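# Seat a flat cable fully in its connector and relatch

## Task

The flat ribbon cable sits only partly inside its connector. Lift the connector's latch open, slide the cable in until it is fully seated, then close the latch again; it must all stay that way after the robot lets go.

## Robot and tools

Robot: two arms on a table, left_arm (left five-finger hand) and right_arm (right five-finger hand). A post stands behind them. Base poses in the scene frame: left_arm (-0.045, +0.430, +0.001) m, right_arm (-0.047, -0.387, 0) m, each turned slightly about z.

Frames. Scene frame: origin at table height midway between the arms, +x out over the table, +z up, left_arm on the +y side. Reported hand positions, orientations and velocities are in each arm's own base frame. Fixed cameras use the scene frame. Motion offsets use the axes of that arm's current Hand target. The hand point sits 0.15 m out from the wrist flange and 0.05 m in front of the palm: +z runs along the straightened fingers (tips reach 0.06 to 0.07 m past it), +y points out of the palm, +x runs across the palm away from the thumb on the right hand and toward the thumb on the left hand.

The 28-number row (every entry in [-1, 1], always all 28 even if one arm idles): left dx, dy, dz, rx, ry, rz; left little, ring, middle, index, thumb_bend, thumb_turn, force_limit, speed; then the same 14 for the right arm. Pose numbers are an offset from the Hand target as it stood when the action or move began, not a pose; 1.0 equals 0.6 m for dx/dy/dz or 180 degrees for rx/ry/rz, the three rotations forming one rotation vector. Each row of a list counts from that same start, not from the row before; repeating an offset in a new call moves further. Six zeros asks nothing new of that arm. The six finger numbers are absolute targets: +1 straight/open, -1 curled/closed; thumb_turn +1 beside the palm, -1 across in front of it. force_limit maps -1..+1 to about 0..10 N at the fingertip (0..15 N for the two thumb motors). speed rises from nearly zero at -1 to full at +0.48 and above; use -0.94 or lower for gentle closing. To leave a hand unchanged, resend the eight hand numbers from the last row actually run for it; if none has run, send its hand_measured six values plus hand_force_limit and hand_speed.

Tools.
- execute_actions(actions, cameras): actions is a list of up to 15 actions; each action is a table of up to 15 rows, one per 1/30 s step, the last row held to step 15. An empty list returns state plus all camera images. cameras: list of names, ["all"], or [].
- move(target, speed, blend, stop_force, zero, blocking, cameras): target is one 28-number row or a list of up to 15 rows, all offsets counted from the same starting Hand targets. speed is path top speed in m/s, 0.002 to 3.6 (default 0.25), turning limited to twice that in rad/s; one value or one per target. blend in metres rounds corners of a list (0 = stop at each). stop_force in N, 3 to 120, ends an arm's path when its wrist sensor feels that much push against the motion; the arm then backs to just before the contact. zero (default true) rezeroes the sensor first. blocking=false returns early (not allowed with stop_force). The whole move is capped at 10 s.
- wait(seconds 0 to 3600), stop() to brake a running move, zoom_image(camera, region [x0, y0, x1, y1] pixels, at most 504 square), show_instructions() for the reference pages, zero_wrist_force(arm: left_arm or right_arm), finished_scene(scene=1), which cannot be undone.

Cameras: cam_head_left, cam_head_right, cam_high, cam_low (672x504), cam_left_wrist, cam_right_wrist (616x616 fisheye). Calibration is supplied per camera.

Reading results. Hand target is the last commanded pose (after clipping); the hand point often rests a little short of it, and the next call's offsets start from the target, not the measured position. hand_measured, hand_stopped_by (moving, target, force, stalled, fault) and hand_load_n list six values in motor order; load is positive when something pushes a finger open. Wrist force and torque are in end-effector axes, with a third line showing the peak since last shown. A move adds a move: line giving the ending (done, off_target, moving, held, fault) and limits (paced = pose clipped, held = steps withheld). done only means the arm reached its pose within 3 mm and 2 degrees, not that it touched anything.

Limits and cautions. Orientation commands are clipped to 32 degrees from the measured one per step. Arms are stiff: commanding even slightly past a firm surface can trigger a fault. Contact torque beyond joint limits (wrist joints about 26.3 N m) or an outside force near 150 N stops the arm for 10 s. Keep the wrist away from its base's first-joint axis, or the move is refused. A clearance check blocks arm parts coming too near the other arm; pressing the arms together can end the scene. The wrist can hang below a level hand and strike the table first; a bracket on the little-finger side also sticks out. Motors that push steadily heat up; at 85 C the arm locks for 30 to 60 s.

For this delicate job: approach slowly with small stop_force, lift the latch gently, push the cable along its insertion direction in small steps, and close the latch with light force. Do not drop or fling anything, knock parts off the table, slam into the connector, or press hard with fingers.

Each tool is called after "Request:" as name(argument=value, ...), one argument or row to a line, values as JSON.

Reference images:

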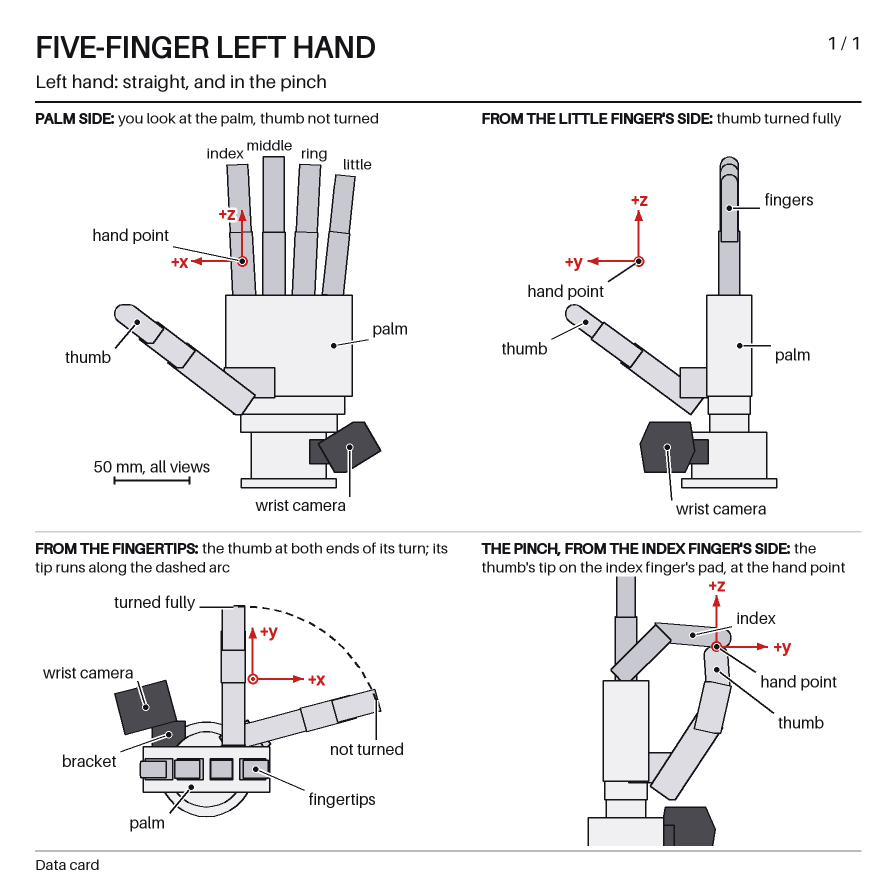

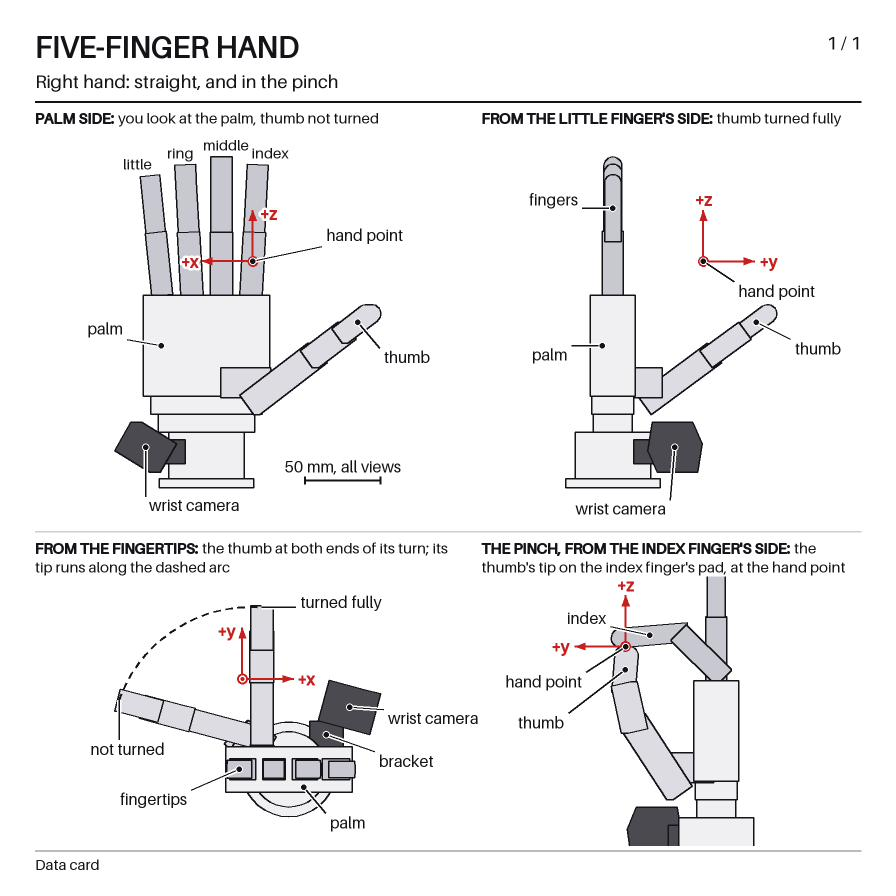

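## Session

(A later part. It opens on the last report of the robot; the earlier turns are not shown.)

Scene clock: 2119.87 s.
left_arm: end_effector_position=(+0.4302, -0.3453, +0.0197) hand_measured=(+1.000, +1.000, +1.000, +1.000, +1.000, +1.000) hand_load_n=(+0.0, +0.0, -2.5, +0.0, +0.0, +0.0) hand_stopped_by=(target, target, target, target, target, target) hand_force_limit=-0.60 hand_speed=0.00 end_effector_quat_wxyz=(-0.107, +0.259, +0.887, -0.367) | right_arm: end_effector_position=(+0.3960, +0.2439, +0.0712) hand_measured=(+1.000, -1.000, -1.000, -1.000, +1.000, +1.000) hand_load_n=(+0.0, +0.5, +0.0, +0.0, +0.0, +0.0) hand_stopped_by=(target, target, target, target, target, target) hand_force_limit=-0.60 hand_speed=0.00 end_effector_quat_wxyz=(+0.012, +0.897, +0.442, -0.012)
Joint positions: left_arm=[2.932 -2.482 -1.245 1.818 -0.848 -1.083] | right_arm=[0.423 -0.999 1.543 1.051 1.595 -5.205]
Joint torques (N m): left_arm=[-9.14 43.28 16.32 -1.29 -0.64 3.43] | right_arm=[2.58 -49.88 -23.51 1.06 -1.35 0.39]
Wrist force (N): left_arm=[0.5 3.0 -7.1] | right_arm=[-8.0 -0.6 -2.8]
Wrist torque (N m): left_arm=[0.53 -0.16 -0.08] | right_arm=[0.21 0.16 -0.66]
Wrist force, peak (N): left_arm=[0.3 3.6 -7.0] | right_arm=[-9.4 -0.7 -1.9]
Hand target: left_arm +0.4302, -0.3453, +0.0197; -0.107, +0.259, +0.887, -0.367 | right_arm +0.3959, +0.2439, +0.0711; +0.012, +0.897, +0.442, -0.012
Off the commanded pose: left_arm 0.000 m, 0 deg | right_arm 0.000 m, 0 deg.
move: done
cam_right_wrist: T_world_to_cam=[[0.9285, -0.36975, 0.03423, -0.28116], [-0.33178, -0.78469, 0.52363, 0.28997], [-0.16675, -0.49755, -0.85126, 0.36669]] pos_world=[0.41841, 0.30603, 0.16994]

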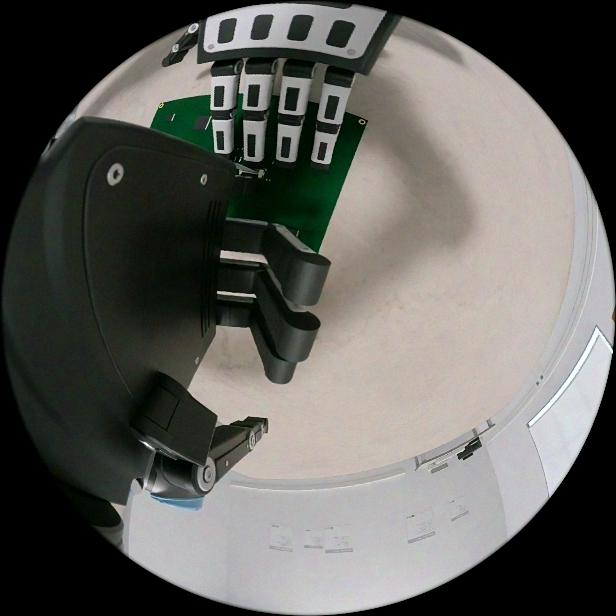

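Request:
move(
  target=[0,0,0,0,0,0,1,1,1,1,1,1,-0.6,0, 0.0002,0,-0.00083,0,0,0,1,-1,-1,-1,1,1,-0.6,0],
  speed=0.003,
)

Request:
move(
  target=[0,0,0,0,0,0,1,1,1,1,1,1,-0.6,0, 0.0003,0,-0.00083,0,0,0,1,-1,-1,-1,1,1,-0.6,0],
  speed=0.003,
)

Request:
move(
  target=[0,0,0,0,0,0,1,1,1,1,1,1,-0.6,0, 0.0004,0,-0.00083,0,0,0,1,-1,-1,-1,1,1,-0.6,0],
  speed=0.003,
  cameras=["cam_right_wrist"],
)

Request:
zoom_image(
  camera="cam_right_wrist",
  region=[230, 140, 280, 190],
)

Scene clock: 2129.87 s.
left_arm: end_effector_position=(+0.4302, -0.3453, +0.0197) hand_measured=(+1.000, +1.000, +1.000, +1.000, +1.000, +1.000) hand_load_n=(-0.5, +0.0, -0.5, +0.0, +0.0, +0.0) hand_stopped_by=(target, target, target, target, target, target) hand_force_limit=-0.60 hand_speed=0.00 end_effector_quat_wxyz=(-0.107, +0.259, +0.887, -0.367) | right_arm: end_effector_position=(+0.3960, +0.2440, +0.0716) hand_measured=(+1.000, -1.000, -1.000, -1.000, +1.000, +1.000) hand_load_n=(+0.0, +0.0, +0.0, +0.0, +0.0, +0.0) hand_stopped_by=(target, target, target, target, target, target) hand_force_limit=-0.60 hand_speed=0.00 end_effector_quat_wxyz=(+0.012, +0.897, +0.442, -0.012)
Joint positions: left_arm=[2.932 -2.482 -1.245 1.818 -0.848 -1.083] | right_arm=[0.424 -1 1.542 1.053 1.595 -5.205]
Joint torques (N m): left_arm=[-8.31 44.4 16.36 -1.3 -0.69 3.26] | right_arm=[10.29 -53.58 -20.57 3.92 -0.79 2.64]
Wrist force (N): left_arm=[-0.1 0.2 0.1] | right_arm=[-1.2 -0.5 -2.6]
Wrist torque (N m): left_arm=[-0.01 0.07 -0.06] | right_arm=[0.21 0.24 -0.25]
Wrist force, peak (N): left_arm=[0.3 2.3 -7.6] | right_arm=[-8.4 -0.7 -3.5]
Hand target: left_arm +0.4302, -0.3453, +0.0197; -0.107, +0.259, +0.887, -0.367 | right_arm +0.3960, +0.2440, +0.0716; +0.012, +0.897, +0.442, -0.012
Off the commanded pose: left_arm 0.000 m, 0 deg | right_arm 0.000 m, 0 deg.
move: done

Scene clock: 2130.37 s.
left_arm: end_effector_position=(+0.4302, -0.3453, +0.0197) hand_measured=(+1.000, +1.000, +1.000, +1.000, +1.000, +1.000) hand_load_n=(+0.0, +0.0, -0.5, +0.0, +0.0, +0.0) hand_stopped_by=(target, target, target, target, target, target) hand_force_limit=-0.60 hand_speed=0.00 end_effector_quat_wxyz=(-0.107, +0.259, +0.887, -0.367) | right_arm: end_effector_position=(+0.3961, +0.2442, +0.0721) hand_measured=(+1.000, -1.000, -1.000, -1.000, +1.000, +1.000) hand_load_n=(+0.0, +0.0, +0.0, +0.0, +0.0, -0.5) hand_stopped_by=(target, target, target, target, target, target) hand_force_limit=-0.60 hand_speed=0.00 end_effector_quat_wxyz=(+0.012, +0.897, +0.442, -0.012)
Joint positions: left_arm=[2.932 -2.482 -1.245 1.818 -0.848 -1.083] | right_arm=[0.424 -1 1.541 1.054 1.595 -5.205]
Joint torques (N m): left_arm=[-6.89 47.01 16.66 -1.28 -0.5 3.15] | right_arm=[8.2 -51.61 -17.01 2.25 -0.83 2.7]
Wrist force (N): left_arm=[-0.3 0.7 0.3] | right_arm=[-1.2 -0.6 -2.2]
Wrist torque (N m): left_arm=[0.01 0.09 -0.07] | right_arm=[0.17 0.28 -0.26]
Wrist force, peak (N): left_arm=[-0.2 0.9 0.3] | right_arm=[-1.6 -0.7 -2.6]
Hand target: left_arm +0.4302, -0.3453, +0.0197; -0.107, +0.259, +0.887, -0.367 | right_arm +0.3961, +0.2442, +0.0721; +0.012, +0.897, +0.442, -0.012
Off the commanded pose: left_arm 0.000 m, 0 deg | right_arm 0.000 m, 0 deg.
move: done

Scene clock: 2130.87 s.
left_arm: end_effector_position=(+0.4302, -0.3453, +0.0197) hand_measured=(+1.000, +1.000, +1.000, +1.000, +1.000, +1.000) hand_load_n=(-0.5, +0.0, -0.5, +0.0, +0.0, -0.5) hand_stopped_by=(target, target, target, target, target, target) hand_force_limit=-0.60 hand_speed=0.00 end_effector_quat_wxyz=(-0.107, +0.259, +0.887, -0.367) | right_arm: end_effector_position=(+0.3963, +0.2444, +0.0726) hand_measured=(+1.000, -1.000, -1.000, -1.000, +1.000, +1.000) hand_load_n=(+0.0, +0.0, +0.0, +0.0, +0.0, +0.0) hand_stopped_by=(target, target, target, target, target, target) hand_force_limit=-0.60 hand_speed=0.00 end_effector_quat_wxyz=(+0.012, +0.897, +0.442, -0.012)
Joint positions: left_arm=[2.932 -2.482 -1.245 1.818 -0.848 -1.083] | right_arm=[0.424 -1 1.539 1.055 1.595 -5.204]
Joint torques (N m): left_arm=[-7.56 49 16.83 -1.27 -0.53 3.26] | right_arm=[8.55 -53.04 -17.36 2.42 -0.81 2.63]
Wrist force (N): left_arm=[-0.2 0.1 0.3] | right_arm=[-1.3 -0.6 -2.4]
Wrist torque (N m): left_arm=[-0.03 0.09 -0.06] | right_arm=[0.17 0.27 -0.26]
Wrist force, peak (N): left_arm=[0.0 0.8 0.3] | right_arm=[-1.4 -0.4 -2.6]
Hand target: left_arm +0.4302, -0.3453, +0.0197; -0.107, +0.259, +0.887, -0.367 | right_arm +0.3963, +0.2444, +0.0726; +0.012, +0.897, +0.442, -0.012
Off the commanded pose: left_arm 0.000 m, 0 deg | right_arm 0.000 m, 0 deg.
move: done
cam_right_wrist: T_world_to_cam=[[0.92849, -0.36979, 0.03415, -0.28127], [-0.33178, -0.78467, 0.52366, 0.28967], [-0.16684, -0.49754, -0.85125, 0.36831]] pos_world=[0.41871, 0.30653, 0.17144]

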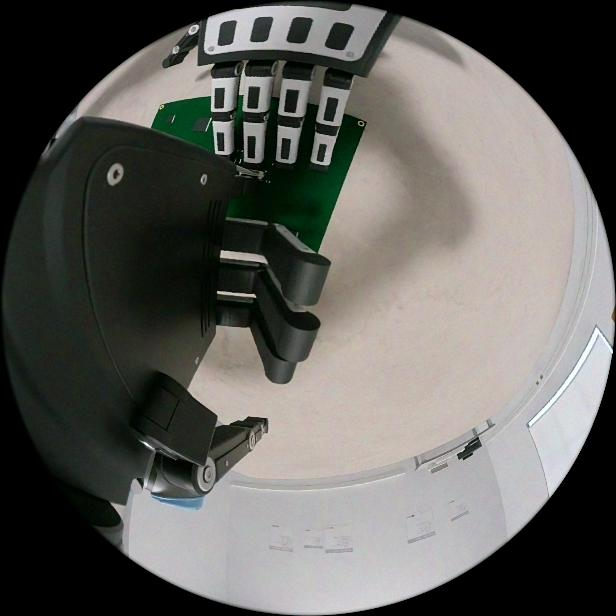

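Scaled by 10.080 from the camera's image (finer frame: 880x880).

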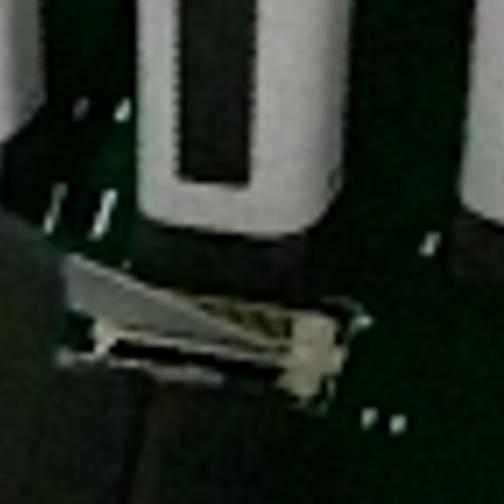

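Request:
move(
  target=[0,0,0,0,0,0,1,1,1,1,1,1,-0.6,0, -0.02,0,0,0,0,0,1,-1,-1,-1,1,1,-0.6,0],
  speed=0.03,
  cameras=["cam_right_wrist"],
)

Request:
zoom_image(
  camera="cam_right_wrist",
  region=[225, 130, 285, 190],
)

Scene clock: 2149.73 s.
left_arm: end_effector_position=(+0.4302, -0.3453, +0.0197) hand_measured=(+1.000, +1.000, +1.000, +1.000, +1.000, +1.000) hand_load_n=(+0.0, +0.0, +0.0, +0.0, +0.0, +0.0) hand_stopped_by=(target, target, target, target, target, target) hand_force_limit=-0.60 hand_speed=0.00 end_effector_quat_wxyz=(-0.107, +0.259, +0.887, -0.367) | right_arm: end_effector_position=(+0.3891, +0.2348, +0.0731) hand_measured=(+1.000, -1.000, -1.000, -1.000, +1.000, +1.000) hand_load_n=(+0.0, +0.0, +0.0, +0.0, +0.0, +0.0) hand_stopped_by=(target, target, target, target, target, target) hand_force_limit=-0.60 hand_speed=0.00 end_effector_quat_wxyz=(+0.012, +0.897, +0.442, -0.012)
Joint positions: left_arm=[2.932 -2.482 -1.245 1.818 -0.848 -1.083] | right_arm=[0.411 -1.025 1.58 1.039 1.595 -5.217]
Joint torques (N m): left_arm=[-1.5 61.3 15.73 -1.33 -0.6 3.21] | right_arm=[8.7 -29.23 -23.74 3.82 1.32 2.72]
Wrist force (N): left_arm=[-0.3 0.4 0.3] | right_arm=[-0.5 -0.5 -2.6]
Wrist torque (N m): left_arm=[0.03 0.09 -0.07] | right_arm=[0.19 0.23 0.00]
Wrist force, peak (N): left_arm=[-0.3 0.8 0.5] | right_arm=[-1.3 -0.8 -2.6]
Hand target: left_arm +0.4302, -0.3453, +0.0197; -0.107, +0.259, +0.887, -0.367 | right_arm +0.3890, +0.2349, +0.0730; +0.012, +0.897, +0.442, -0.012
Off the commanded pose: left_arm 0.000 m, 0 deg | right_arm 0.000 m, 0 deg.
move: done
cam_right_wrist: T_world_to_cam=[[0.92854, -0.36965, 0.03434, -0.27824], [-0.33179, -0.7848, 0.52346, 0.27961], [-0.16655, -0.49745, -0.85136, 0.36254]] pos_world=[0.41151, 0.29693, 0.17184]

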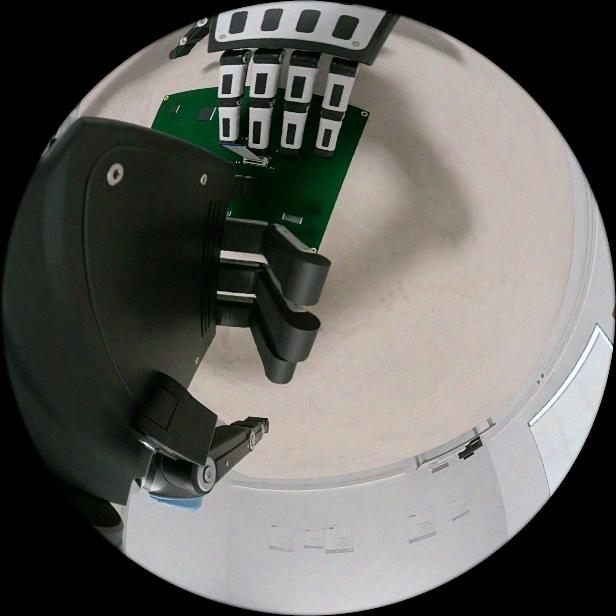

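Scaled by 8.400 from the camera's image (finer frame: 880x880).

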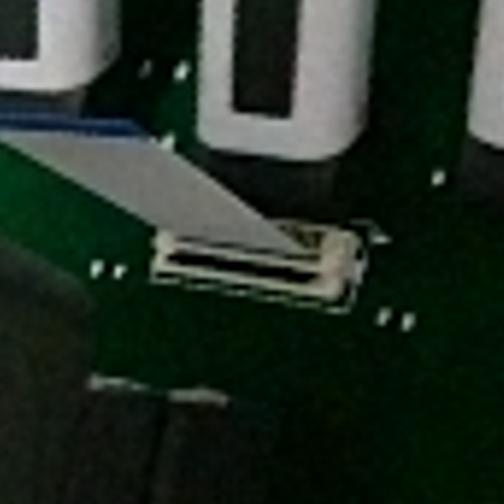

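Request:
zoom_image(
  camera="cam_right_wrist",
  region=[238, 148, 274, 172],
)

Scaled by 14.000 from the camera's image (finer frame: 880x880).

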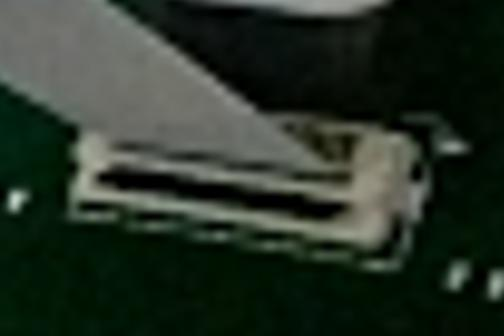

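Request:
move(
  target=[0,-0.0354,0,0,0,0,1,1,1,1,1,1,-0.6,0, 0,0,-0.05,0,0,0,1,-1,-1,-1,1,1,-0.6,0],
  speed=0.04,
  cameras=["cam_right_wrist","cam_left_wrist"],
)

Request:
zoom_image(
  camera="cam_right_wrist",
  region=[225, 140, 285, 200],
)

Request:
zoom_image(
  camera="cam_left_wrist",
  region=[320, 180, 400, 260],
)

Scene clock: 2163.73 s.
left_arm: end_effector_position=(+0.4220, -0.3580, +0.0348) hand_measured=(+1.000, +1.000, +1.000, +1.000, +1.000, +1.000) hand_load_n=(+0.0, +0.0, +0.0, +0.0, +0.0, +0.0) hand_stopped_by=(target, target, target, target, target, target) hand_force_limit=-0.60 hand_speed=0.00 end_effector_quat_wxyz=(-0.107, +0.259, +0.887, -0.367) end_effector_velocity=(+0.000, +0.000, +0.000) end_effector_angular_velocity=(-0.002, -0.003, -0.004) | right_arm: end_effector_position=(+0.3894, +0.2359, +0.1031) hand_measured=(+1.000, -1.000, -1.000, -1.000, +1.000, +1.000) hand_load_n=(+0.0, +0.0, +0.0, +0.0, +0.0, +0.0) hand_stopped_by=(target, target, target, target, target, target) hand_force_limit=-0.60 hand_speed=0.00 end_effector_quat_wxyz=(+0.012, +0.897, +0.442, -0.012)
Joint positions: left_arm=[2.907 -2.457 -1.244 1.813 -0.84 -1.115] | right_arm=[0.413 -1.059 1.546 1.107 1.595 -5.215]
Joint velocities: left_arm=[0 0 0 0 0 0.006] | right_arm=[within noise]
Joint torques (N m): left_arm=[11.29 42.37 26.21 -2.33 1.15 3.32] | right_arm=[8.27 -26.12 -5.68 0.93 -0.31 2.71]
Wrist force (N): left_arm=[-0.4 0.3 0.3] | right_arm=[-0.9 -0.6 -2.5]
Wrist torque (N m): left_arm=[0.06 0.12 -0.04] | right_arm=[0.18 0.25 -0.22]
Wrist force, peak (N): left_arm=[-0.3 0.9 0.6] | right_arm=[-1.2 -0.7 -2.8]
Hand target: left_arm +0.4221, -0.3579, +0.0347; -0.107, +0.259, +0.887, -0.367 | right_arm +0.3893, +0.2358, +0.1030; +0.012, +0.897, +0.442, -0.012
Off the commanded pose: left_arm 0.000 m, 0 deg | right_arm 0.000 m, 0 deg.
move: done
cam_left_wrist: T_world_to_cam=[[-0.59655, -0.41417, 0.68746, 0.08124], [-0.43884, 0.8855, 0.15267, 0.50663], [-0.67197, -0.21061, -0.71, 0.35037]] pos_world=[0.50623, -0.34118, 0.11557]
cam_right_wrist: T_world_to_cam=[[0.92849, -0.36976, 0.03452, -0.27917], [-0.33198, -0.78477, 0.52338, 0.26482], [-0.16644, -0.49741, -0.8514, 0.38866]] pos_world=[0.41181, 0.29793, 0.20194]
Images, in order (width x height): cam_left_wrist 616x616, cam_right_wrist 616x616.

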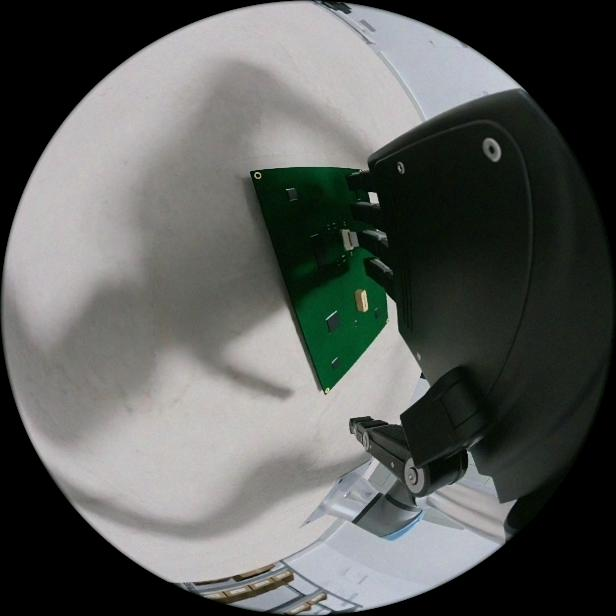

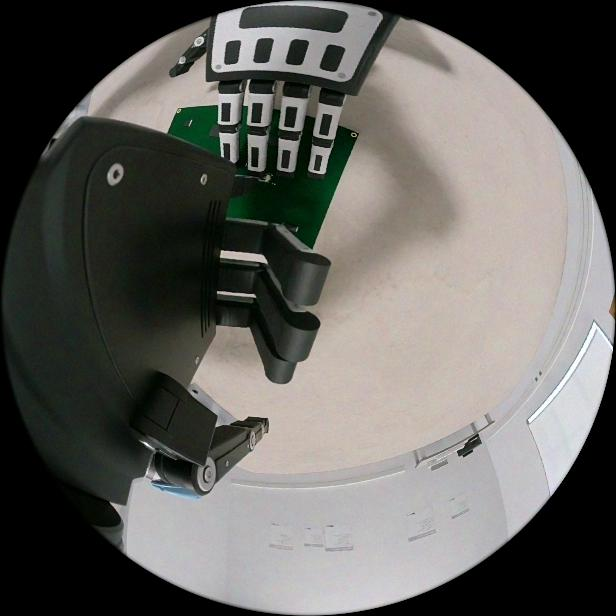

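Scaled by 8.400 from the camera's image (finer frame: 880x880).

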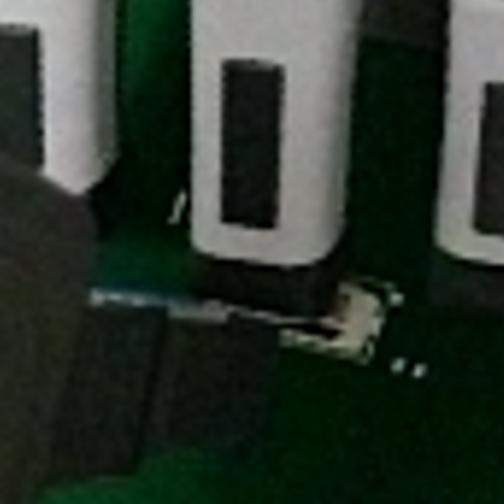

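Scaled by 6.300 from the camera's image (finer frame: 880x880).

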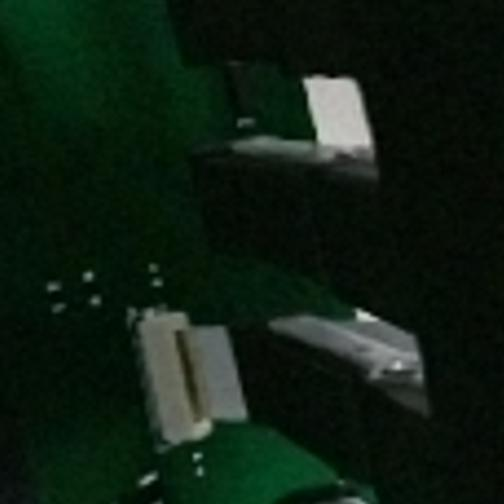

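Request:
move(
  target=[0,0.0354,0,0,0,0,1,1,1,1,1,1,-0.6,0, 0,0,0,0,0,0,1,-1,-1,-1,1,1,-0.6,0],
  speed=0.03,
)

Request:
move(
  target=[0,0,-0.1,0,0,0,1,1,1,1,1,1,-0.6,0, 0,0,0,0,0,0,1,-1,-1,-1,1,1,-0.6,0],
  speed=0.06,
  cameras=["cam_right_wrist","cam_left_wrist"],
)

Request:
zoom_image(
  camera="cam_right_wrist",
  region=[225, 130, 285, 190],
)

Request:
zoom_image(
  camera="cam_left_wrist",
  region=[290, 180, 370, 260],
)

Scene clock: 2173.33 s.
left_arm: end_effector_position=(+0.4303, -0.3451, +0.0195) hand_measured=(+1.000, +1.000, +1.000, +1.000, +1.000, +1.000) hand_load_n=(+0.0, +0.0, +0.0, +0.0, +0.0, +0.0) hand_stopped_by=(target, target, target, target, target, target) hand_force_limit=-0.60 hand_speed=0.00 end_effector_quat_wxyz=(-0.107, +0.259, +0.887, -0.367) | right_arm: end_effector_position=(+0.3893, +0.2358, +0.1030) hand_measured=(+1.000, -1.000, -1.000, -1.000, +1.000, +1.000) hand_load_n=(-0.5, +0.0, +0.0, +0.0, +0.0, +0.0) hand_stopped_by=(target, target, target, target, target, target) hand_force_limit=-0.60 hand_speed=0.00 end_effector_quat_wxyz=(+0.012, +0.897, +0.442, -0.012)
Joint positions: left_arm=[2.932 -2.483 -1.245 1.818 -0.848 -1.082] | right_arm=[0.413 -1.058 1.546 1.107 1.595 -5.215]
Joint torques (N m): left_arm=[-8.76 62.45 15.13 -2.58 0.44 -2.43] | right_arm=[-7.55 -25.83 -5.31 3.73 -0.41 -2.38]
Wrist force (N): left_arm=[-0.2 0.3 0.6] | right_arm=[-0.7 -0.9 -2.3]
Wrist torque (N m): left_arm=[0.02 0.08 -0.19] | right_arm=[0.13 0.23 -0.23]
Wrist force, peak (N): left_arm=[-0.2 0.7 0.8] | right_arm=[-1.1 -0.8 -2.8]
Hand target: left_arm +0.4302, -0.3453, +0.0197; -0.107, +0.259, +0.887, -0.367 | right_arm +0.3893, +0.2358, +0.1030; +0.012, +0.897, +0.442, -0.012
Off the commanded pose: left_arm 0.000 m, 0 deg | right_arm 0.000 m, 0 deg.
move: done

Scene clock: 2174.63 s.
left_arm: end_effector_position=(+0.4533, -0.3094, +0.0622) hand_measured=(+1.000, +1.000, +1.000, +1.000, +1.000, +1.000) hand_load_n=(+0.0, +0.0, -0.5, +0.0, +0.0, -0.5) hand_stopped_by=(target, target, target, target, target, target) hand_force_limit=-0.60 hand_speed=0.00 end_effector_quat_wxyz=(-0.107, +0.259, +0.887, -0.367) end_effector_velocity=(-0.001, -0.002, -0.001) end_effector_angular_velocity=(+0.000, +0.004, +0.004) | right_arm: end_effector_position=(+0.3893, +0.2358, +0.1030) hand_measured=(+1.000, -1.000, -1.000, -1.000, +1.000, +1.000) hand_load_n=(+0.0, +0.5, +0.0, +0.0, -0.5, +0.0) hand_stopped_by=(target, target, target, target, target, target) hand_force_limit=-0.60 hand_speed=0.00 end_effector_quat_wxyz=(+0.012, +0.897, +0.442, -0.012)
Joint positions: left_arm=[3.001 -2.445 -1.208 1.689 -0.872 -0.998] | right_arm=[0.413 -1.058 1.546 1.107 1.595 -5.215]
Joint velocities: left_arm=[-0.002 -0.001 -0.001 0.003 0.002 -0.007] | right_arm=[within noise]
Joint torques (N m): left_arm=[-7.3 43.44 3.96 -1.17 2.52 -2.69] | right_arm=[-7.28 -26.01 -5.99 3.54 -0.65 -2.17]
Wrist force (N): left_arm=[-0.3 0.4 0.8] | right_arm=[-0.9 -0.5 -2.3]
Wrist torque (N m): left_arm=[-0.02 0.10 -0.14] | right_arm=[0.18 0.25 -0.23]
Wrist force, peak (N): left_arm=[-0.2 0.0 1.5] | right_arm=[-1.1 -0.8 -2.5]
Hand target: left_arm +0.4531, -0.3095, +0.0621; -0.107, +0.259, +0.887, -0.367 | right_arm +0.3893, +0.2358, +0.1030; +0.012, +0.897, +0.442, -0.012
Off the commanded pose: left_arm 0.000 m, 0 deg | right_arm 0.000 m, 0 deg.
move: done
cam_left_wrist: T_world_to_cam=[[-0.59724, -0.41412, 0.68689, 0.10148], [-0.4388, 0.88557, 0.15237, 0.47309], [-0.67139, -0.21041, -0.71061, 0.40087]] pos_world=[0.53734, -0.29258, 0.14307]
cam_right_wrist: T_world_to_cam=[[0.9285, -0.36975, 0.03423, -0.27912], [-0.33178, -0.78469, 0.52363, 0.26478], [-0.16675, -0.49755, -0.85126, 0.38863]] pos_world=[0.41181, 0.29793, 0.20174]
Images, in order (width x height): cam_left_wrist 616x616, cam_right_wrist 616x616.

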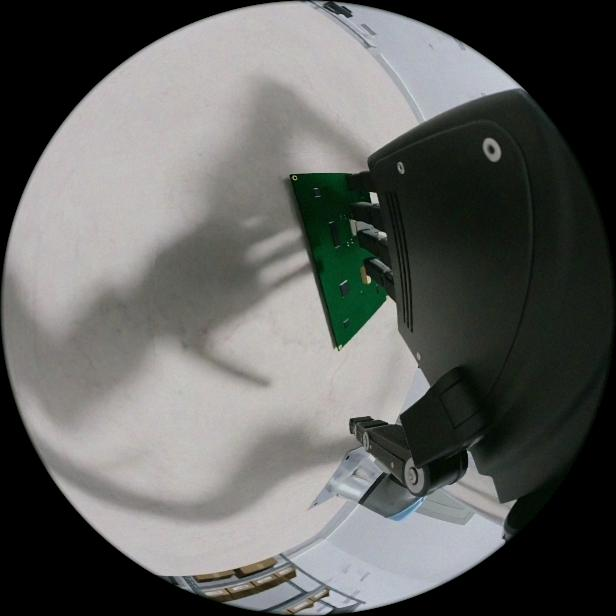

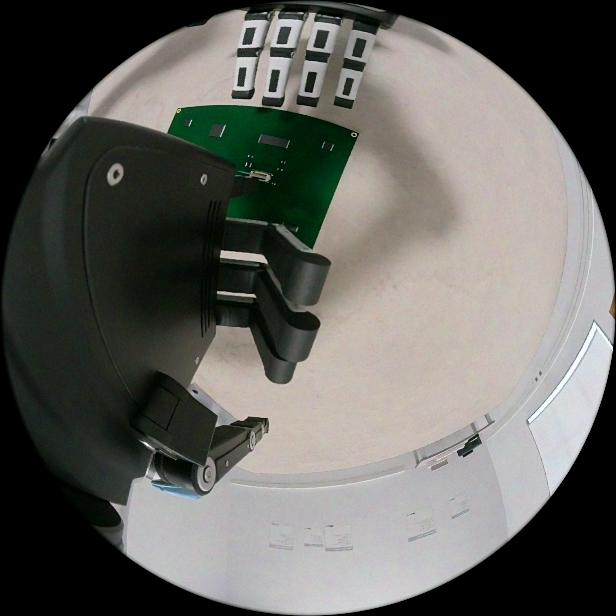

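Scaled by 8.400 from the camera's image (finer frame: 880x880).

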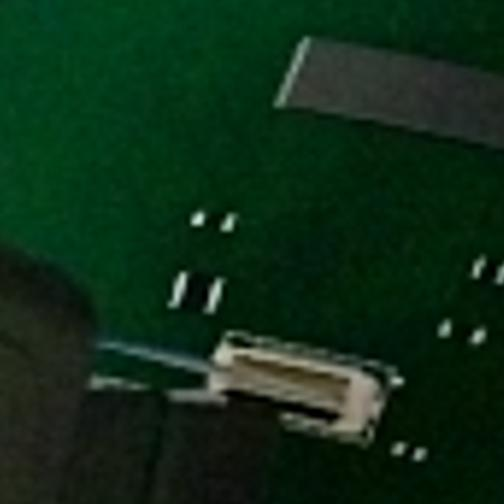

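Scaled by 6.300 from the camera's image (finer frame: 880x880).

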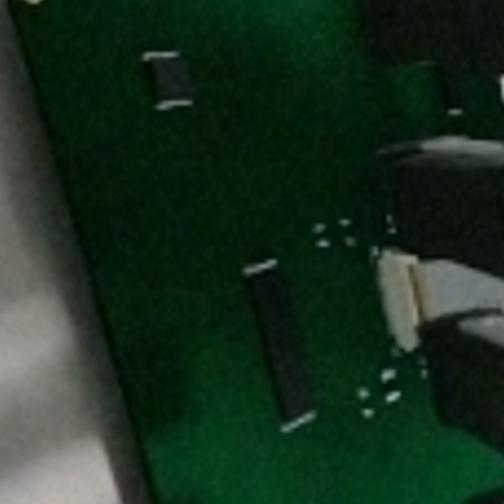

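Request:
move(
  target=[0,0,-0.05,0,0,0,1,1,1,1,1,1,-0.6,0, -0.0667,0,-0.02,0,0,0,1,-1,-1,-1,1,1,-0.6,0],
  speed=0.06,
  cameras=["cam_right_wrist","cam_left_wrist"],
)

Request:
zoom_image(
  camera="cam_right_wrist",
  region=[210, 90, 310, 190],
)

Request:
zoom_image(
  camera="cam_left_wrist",
  region=[270, 170, 370, 270],
)

Scene clock: 2183.37 s.
left_arm: end_effector_position=(+0.4647, -0.2916, +0.0834) hand_measured=(+1.000, +1.000, +1.000, +1.000, +1.000, +1.000) hand_load_n=(+0.0, +0.0, +0.0, +0.0, +0.0, +0.0) hand_stopped_by=(target, target, target, target, target, target) hand_force_limit=-0.60 hand_speed=0.00 end_effector_quat_wxyz=(-0.107, +0.259, +0.887, -0.367) | right_arm: end_effector_position=(+0.3652, +0.2044, +0.1163) hand_measured=(+1.000, -1.000, -1.000, -1.000, +1.000, +1.000) hand_load_n=(+0.0, +0.0, +0.0, +0.0, +0.0, +0.0) hand_stopped_by=(target, target, target, target, target, target) hand_force_limit=-0.60 hand_speed=0.00 end_effector_quat_wxyz=(+0.012, +0.897, +0.442, -0.012)
Joint positions: left_arm=[3.034 -2.43 -1.181 1.622 -0.885 -0.959] | right_arm=[0.368 -1.157 1.66 1.09 1.596 -5.261]
Joint torques (N m): left_arm=[-7.75 43.69 4.5 -1.24 2.46 -2.41] | right_arm=[10.95 -23.9 -24.27 3.99 -0.02 3.04]
Wrist force (N): left_arm=[0.0 0.3 0.6] | right_arm=[-0.7 -0.8 -2.6]
Wrist torque (N m): left_arm=[-0.05 0.05 -0.14] | right_arm=[0.19 0.23 -0.11]
Wrist force, peak (N): left_arm=[-0.4 0.1 1.6] | right_arm=[-1.0 -0.7 -2.7]
Hand target: left_arm +0.4645, -0.2917, +0.0833; -0.107, +0.259, +0.887, -0.367 | right_arm +0.3651, +0.2045, +0.1163; +0.012, +0.897, +0.442, -0.012
Off the commanded pose: left_arm 0.000 m, 0 deg | right_arm 0.000 m, 0 deg.
move: done
cam_left_wrist: T_world_to_cam=[[-0.59709, -0.41414, 0.687, 0.10103], [-0.43887, 0.88553, 0.15239, 0.45903], [-0.67148, -0.21051, -0.7105, 0.42735]] pos_world=[0.54873, -0.27468, 0.16427]
cam_right_wrist: T_world_to_cam=[[0.92851, -0.3697, 0.03442, -0.26877], [-0.33186, -0.78472, 0.52353, 0.2252], [-0.16654, -0.49752, -0.85131, 0.38022]] pos_world=[0.38761, 0.26653, 0.21504]
Images, in order (width x height): cam_left_wrist 616x616, cam_right_wrist 616x616.

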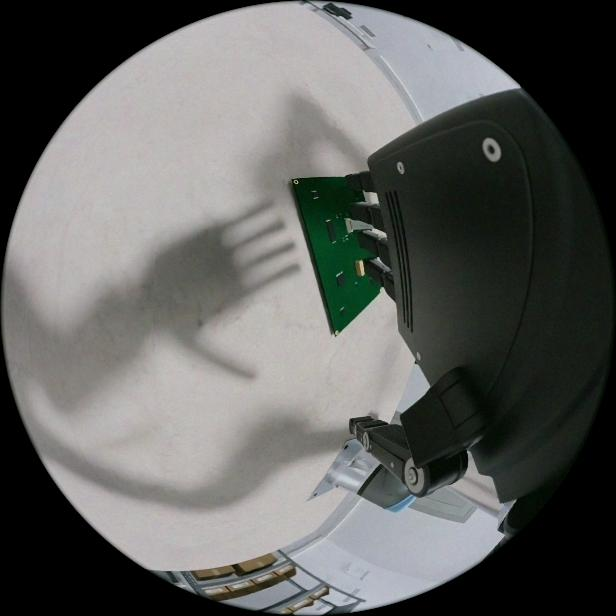

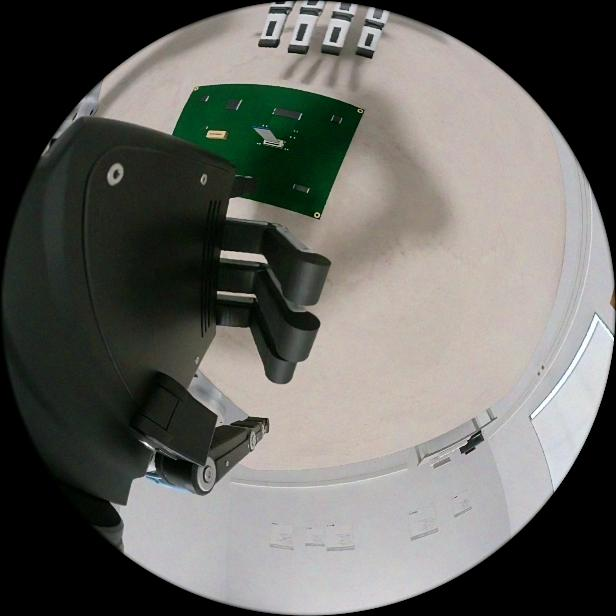

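Scaled by 5.040 from the camera's image (finer frame: 880x880).

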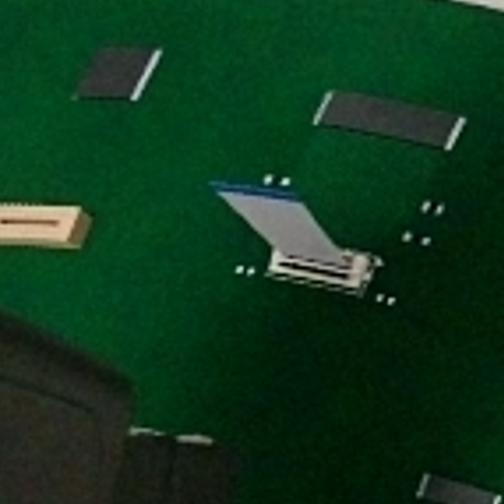

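Scaled by 5.040 from the camera's image (finer frame: 880x880).

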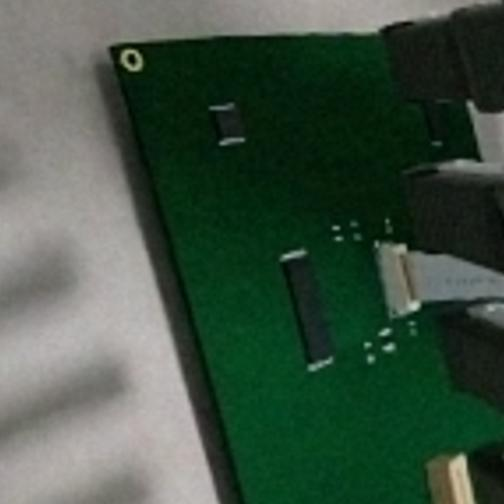

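Request:
zoom_image(
  camera="cam_right_wrist",
  region=[250, 120, 290, 150],
)

Scaled by 12.600 from the camera's image (finer frame: 880x880).

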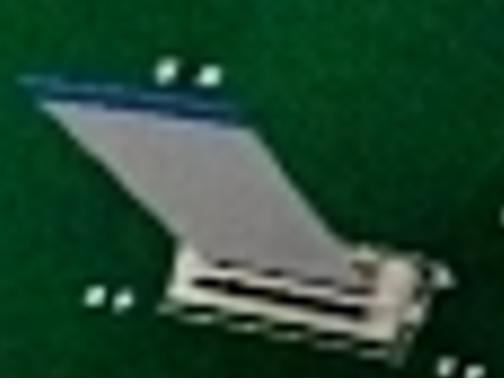

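Request:
move(
  target=[0,0,0,0,0,0,1,1,1,1,1,1,-0.6,0, -0.1167,0.0,0.07,0,0,0,1,-1,-1,-1,1,1,-0.6,0],
  speed=0.12,
  cameras=["cam_right_wrist"],
)

Scene clock: 2198.67 s.
left_arm: end_effector_position=(+0.4645, -0.2917, +0.0833) hand_measured=(+1.000, +1.000, +1.000, +1.000, +1.000, +1.000) hand_load_n=(+0.0, +0.0, +0.0, +0.0, +0.0, +0.0) hand_stopped_by=(target, target, target, target, target, target) hand_force_limit=-0.60 hand_speed=0.00 end_effector_quat_wxyz=(-0.107, +0.259, +0.887, -0.367) | right_arm: end_effector_position=(+0.3221, +0.1476, +0.0767) hand_measured=(+1.000, -1.000, -1.000, -1.000, +1.000, +1.000) hand_load_n=(+0.0, +0.0, +0.5, +0.0, +0.0, +0.0) hand_stopped_by=(target, target, target, target, target, target) hand_force_limit=-0.60 hand_speed=0.00 end_effector_quat_wxyz=(+0.012, +0.897, +0.442, -0.012)
Joint positions: left_arm=[3.034 -2.43 -1.181 1.622 -0.885 -0.959] | right_arm=[0.26 -1.251 1.919 0.923 1.599 -5.368]
Joint torques (N m): left_arm=[-7.95 44.67 3.98 -3.31 3.15 -2.45] | right_arm=[-1.13 -18.09 -3.33 1.16 -0.96 1.57]
Wrist force (N): left_arm=[-0.1 0.4 0.7] | right_arm=[-0.8 -0.2 -2.7]
Wrist torque (N m): left_arm=[-0.04 0.07 -0.12] | right_arm=[0.26 0.24 -0.22]
Wrist force, peak (N): left_arm=[-0.2 0.6 0.9] | right_arm=[0.2 -0.7 -3.0]
Hand target: left_arm +0.4645, -0.2917, +0.0833; -0.107, +0.259, +0.887, -0.367 | right_arm +0.3220, +0.1476, +0.0766; +0.012, +0.897, +0.442, -0.012
Off the commanded pose: left_arm 0.000 m, 0 deg | right_arm 0.000 m, 0 deg.
move: done
cam_right_wrist: T_world_to_cam=[[0.92847, -0.36982, 0.03428, -0.24832], [-0.33187, -0.78465, 0.52363, 0.18703], [-0.16675, -0.49755, -0.85126, 0.31114]] pos_world=[0.34451, 0.20973, 0.17544]

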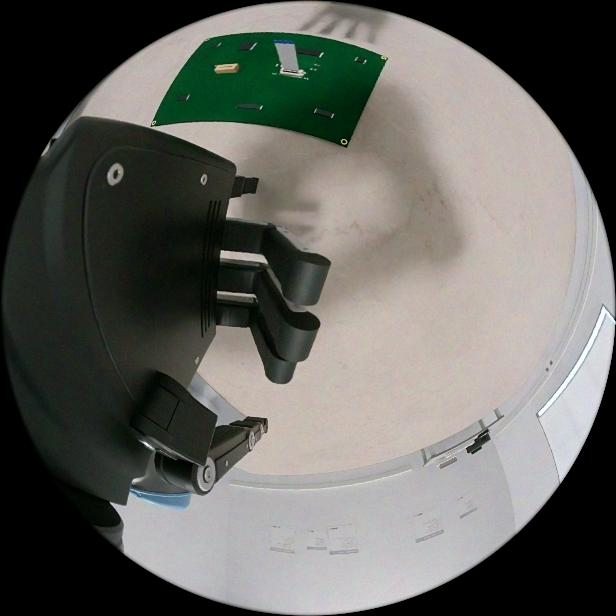

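Request:
zoom_image(
  camera="cam_right_wrist",
  region=[265, 30, 325, 90],
)

Request:
zoom_image(
  camera="cam_right_wrist",
  region=[275, 56, 311, 80],
)

Scaled by 8.400 from the camera's image (finer frame: 880x880).

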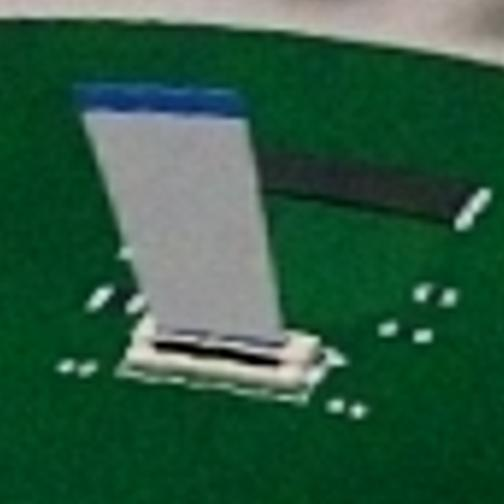

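Scaled by 14.000 from the camera's image (finer frame: 880x880).

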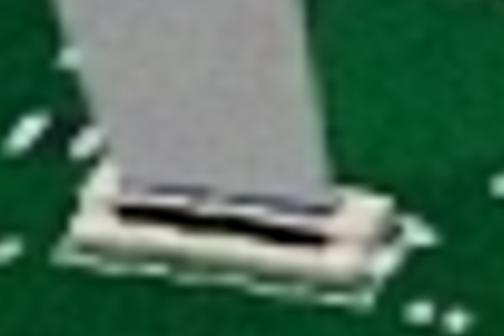

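Request:
move(
  target=[0.0563,-0.2398,-0.0822,0.2452,-0.1326,-0.3209,1,1,1,1,1,1,-0.6,0, 0,0,0,0,0,0,1,-1,-1,-1,1,1,-0.6,0],
  speed=0.25,
)

Scene clock: 2246.83 s.
left_arm: end_effector_position=(+0.4000, -0.3298, +0.2199) hand_measured=(+1.000, +1.000, +1.000, +1.000, +1.000, +1.000) hand_load_n=(+0.0, +0.0, +0.0, +0.0, +0.0, -0.5) hand_stopped_by=(target, target, target, target, target, target) hand_force_limit=-0.60 hand_speed=0.00 end_effector_quat_wxyz=(-0.177, -0.320, +0.707, -0.605) | right_arm: end_effector_position=(+0.3220, +0.1476, +0.0766) hand_measured=(+1.000, -1.000, -1.000, -1.000, +1.000, +1.000) hand_load_n=(+0.0, +0.0, +0.0, +0.0, +0.0, +0.0) hand_stopped_by=(target, target, target, target, target, target) hand_force_limit=-0.60 hand_speed=0.00 end_effector_quat_wxyz=(+0.012, +0.897, +0.442, -0.012)
Joint positions: left_arm=[3.259 -2.056 -1.717 2.311 -0.208 -2.394] | right_arm=[0.26 -1.251 1.919 0.923 1.599 -5.369]
Joint torques (N m): left_arm=[-7.37 32.44 24.7 -1.03 3.72 -1.43] | right_arm=[-6.95 -16.47 -5.85 1.13 -0.87 -1.83]
Wrist force (N): left_arm=[-0.4 0.5 0.1] | right_arm=[-0.7 0.0 -2.9]
Wrist torque (N m): left_arm=[-0.01 0.13 -0.11] | right_arm=[0.30 0.23 -0.21]
Wrist force, peak (N): left_arm=[-0.7 1.2 0.7] | right_arm=[-0.6 -0.4 -3.0]
Hand target: left_arm +0.4000, -0.3299, +0.2200; -0.177, -0.320, +0.707, -0.605 | right_arm +0.3220, +0.1476, +0.0766; +0.012, +0.897, +0.442, -0.012
Off the commanded pose: left_arm 0.000 m, 0 deg | right_arm 0.000 m, 0 deg.
move: done

Request:
move(
  target=[0.0783,0.1548,0.1697,0.2452,-0.1326,-0.3209,1,1,1,1,1,1,-0.6,0, 0,0,0,0,0,0,1,-1,-1,-1,1,1,-0.6,0],
  speed=0.25,
  cameras=["cam_left_wrist"],
)

Scene clock: 2258.17 s.
left_arm: end_effector_position=(+0.3176, -0.4339, +0.1601) hand_measured=(+1.000, +1.000, +1.000, +1.000, +1.000, +1.000) hand_load_n=(+0.0, +0.0, +0.0, +0.0, +0.0, +0.0) hand_stopped_by=(target, target, target, target, target, target) hand_force_limit=-0.60 hand_speed=0.00 end_effector_quat_wxyz=(+0.171, +0.762, -0.224, +0.583) | right_arm: end_effector_position=(+0.3220, +0.1476, +0.0766) hand_measured=(+1.000, -1.000, -1.000, -1.000, +1.000, +1.000) hand_load_n=(+0.0, +0.0, +0.0, +0.0, -0.5, +0.0) hand_stopped_by=(target, target, target, target, target, target) hand_force_limit=-0.60 hand_speed=0.00 end_effector_quat_wxyz=(+0.012, +0.897, +0.442, -0.012)
Joint positions: left_arm=[2.571 -1.617 -2.375 3.727 -1.571 -4.712] | right_arm=[0.26 -1.251 1.919 0.923 1.599 -5.369]
Joint torques (N m): left_arm=[-9.37 25.16 2.05 1.49 -2.55 -2.42] | right_arm=[-4.41 -15.67 -6.04 1.17 -0.56 -0.48]
Wrist force (N): left_arm=[-0.6 0.0 0.2] | right_arm=[-1.0 -0.2 -2.5]
Wrist torque (N m): left_arm=[0.06 0.10 -0.14] | right_arm=[0.26 0.28 -0.24]
Wrist force, peak (N): left_arm=[-1.2 0.4 -0.2] | right_arm=[-0.9 -0.2 -3.1]
Hand target: left_arm +0.3176, -0.4339, +0.1601; +0.171, +0.762, -0.224, +0.583 | right_arm +0.3220, +0.1476, +0.0766; +0.012, +0.897, +0.442, -0.012
Off the commanded pose: left_arm 0.000 m, 0 deg | right_arm 0.000 m, 0 deg.
move: done
cam_left_wrist: T_world_to_cam=[[0.57052, 0.77429, 0.27384, 0.11263], [-0.33038, -0.08889, 0.93965, -0.07447], [0.75191, -0.62656, 0.20509, -0.42617]] pos_world=[0.23158, -0.36085, 0.12654]

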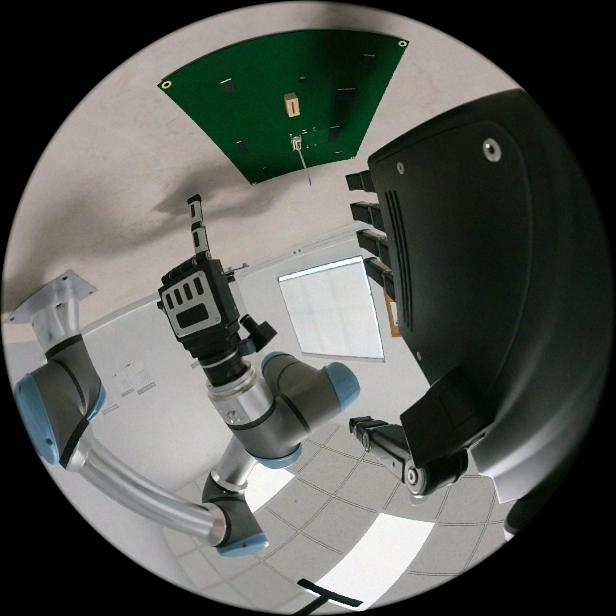

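Request:
move(
  target=[-0.0718,0,0.0537,0,0,0,1,1,1,1,1,1,-0.6,0, 0,0,0,0,0,0,1,-1,-1,-1,1,1,-0.6,0],
  speed=0.08,
  cameras=["cam_left_wrist"],
)

Request:
zoom_image(
  camera="cam_left_wrist",
  region=[260, 120, 350, 210],
)

Scene clock: 2263.70 s.
left_arm: end_effector_position=(+0.3343, -0.4446, +0.1102) hand_measured=(+1.000, +1.000, +1.000, +1.000, +1.000, +1.000) hand_load_n=(+0.0, +0.0, +0.0, +0.0, +0.0, +0.0) hand_stopped_by=(target, target, target, target, target, target) hand_force_limit=-0.60 hand_speed=0.00 end_effector_quat_wxyz=(+0.171, +0.762, -0.224, +0.583) | right_arm: end_effector_position=(+0.3220, +0.1476, +0.0766) hand_measured=(+1.000, -1.000, -1.000, -1.000, +1.000, +1.000) hand_load_n=(+0.0, +0.0, +0.0, +0.0, +0.0, +0.0) hand_stopped_by=(target, target, target, target, target, target) hand_force_limit=-0.60 hand_speed=0.00 end_effector_quat_wxyz=(+0.012, +0.897, +0.442, -0.012)
Joint positions: left_arm=[2.571 -1.793 -2.371 3.899 -1.571 -4.712] | right_arm=[0.26 -1.251 1.919 0.923 1.599 -5.369]
Joint torques (N m): left_arm=[-5.85 14.35 8.01 2.19 -1.93 1.61] | right_arm=[-3.47 -17.3 -6.97 1.43 -0.2 0.16]
Wrist force (N): left_arm=[-0.3 -0.2 0.5] | right_arm=[-0.9 -0.3 -3.2]
Wrist torque (N m): left_arm=[0.03 0.08 -0.08] | right_arm=[0.28 0.28 -0.23]
Wrist force, peak (N): left_arm=[-1.1 -0.3 0.9] | right_arm=[-0.9 -0.3 -3.2]
Hand target: left_arm +0.3343, -0.4446, +0.1101; +0.171, +0.762, -0.224, +0.583 | right_arm +0.3220, +0.1476, +0.0766; +0.012, +0.897, +0.442, -0.012
Off the commanded pose: left_arm 0.000 m, 0 deg | right_arm 0.000 m, 0 deg.
move: done
cam_left_wrist: T_world_to_cam=[[0.57037, 0.77447, 0.27363, 0.12513], [-0.33022, -0.08882, 0.93972, -0.02293], [0.75209, -0.62635, 0.20508, -0.43508]] pos_world=[0.24828, -0.37145, 0.07654]

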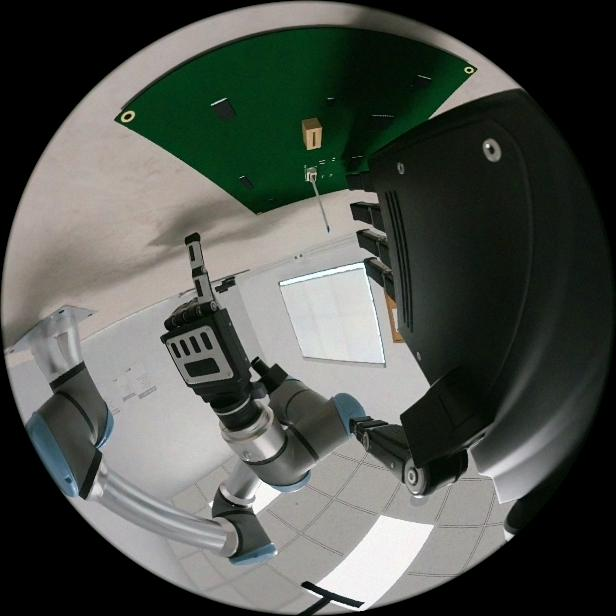

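Scaled by 5.600 from the camera's image (finer frame: 880x880).

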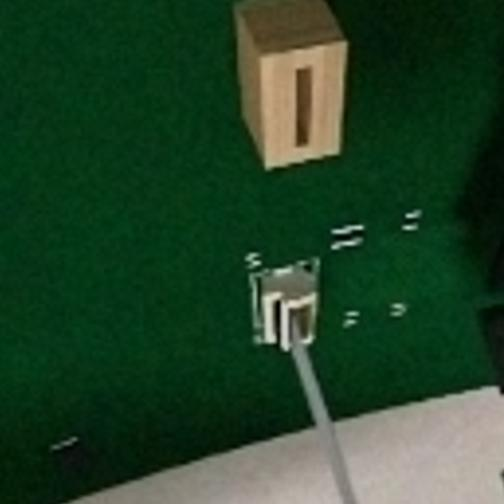

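Request:
zoom_image(
  camera="cam_left_wrist",
  region=[300, 160, 330, 190],
)

Scaled by 16.800 from the camera's image (finer frame: 880x880).

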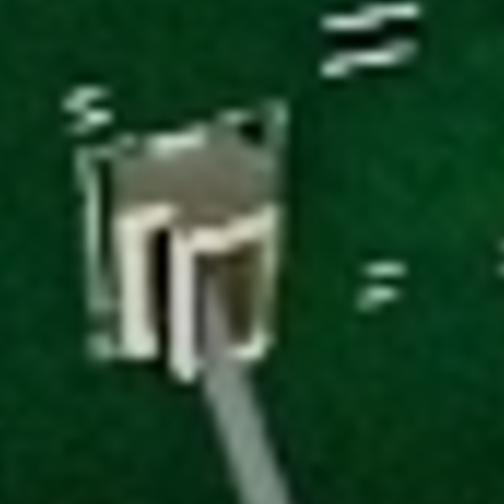

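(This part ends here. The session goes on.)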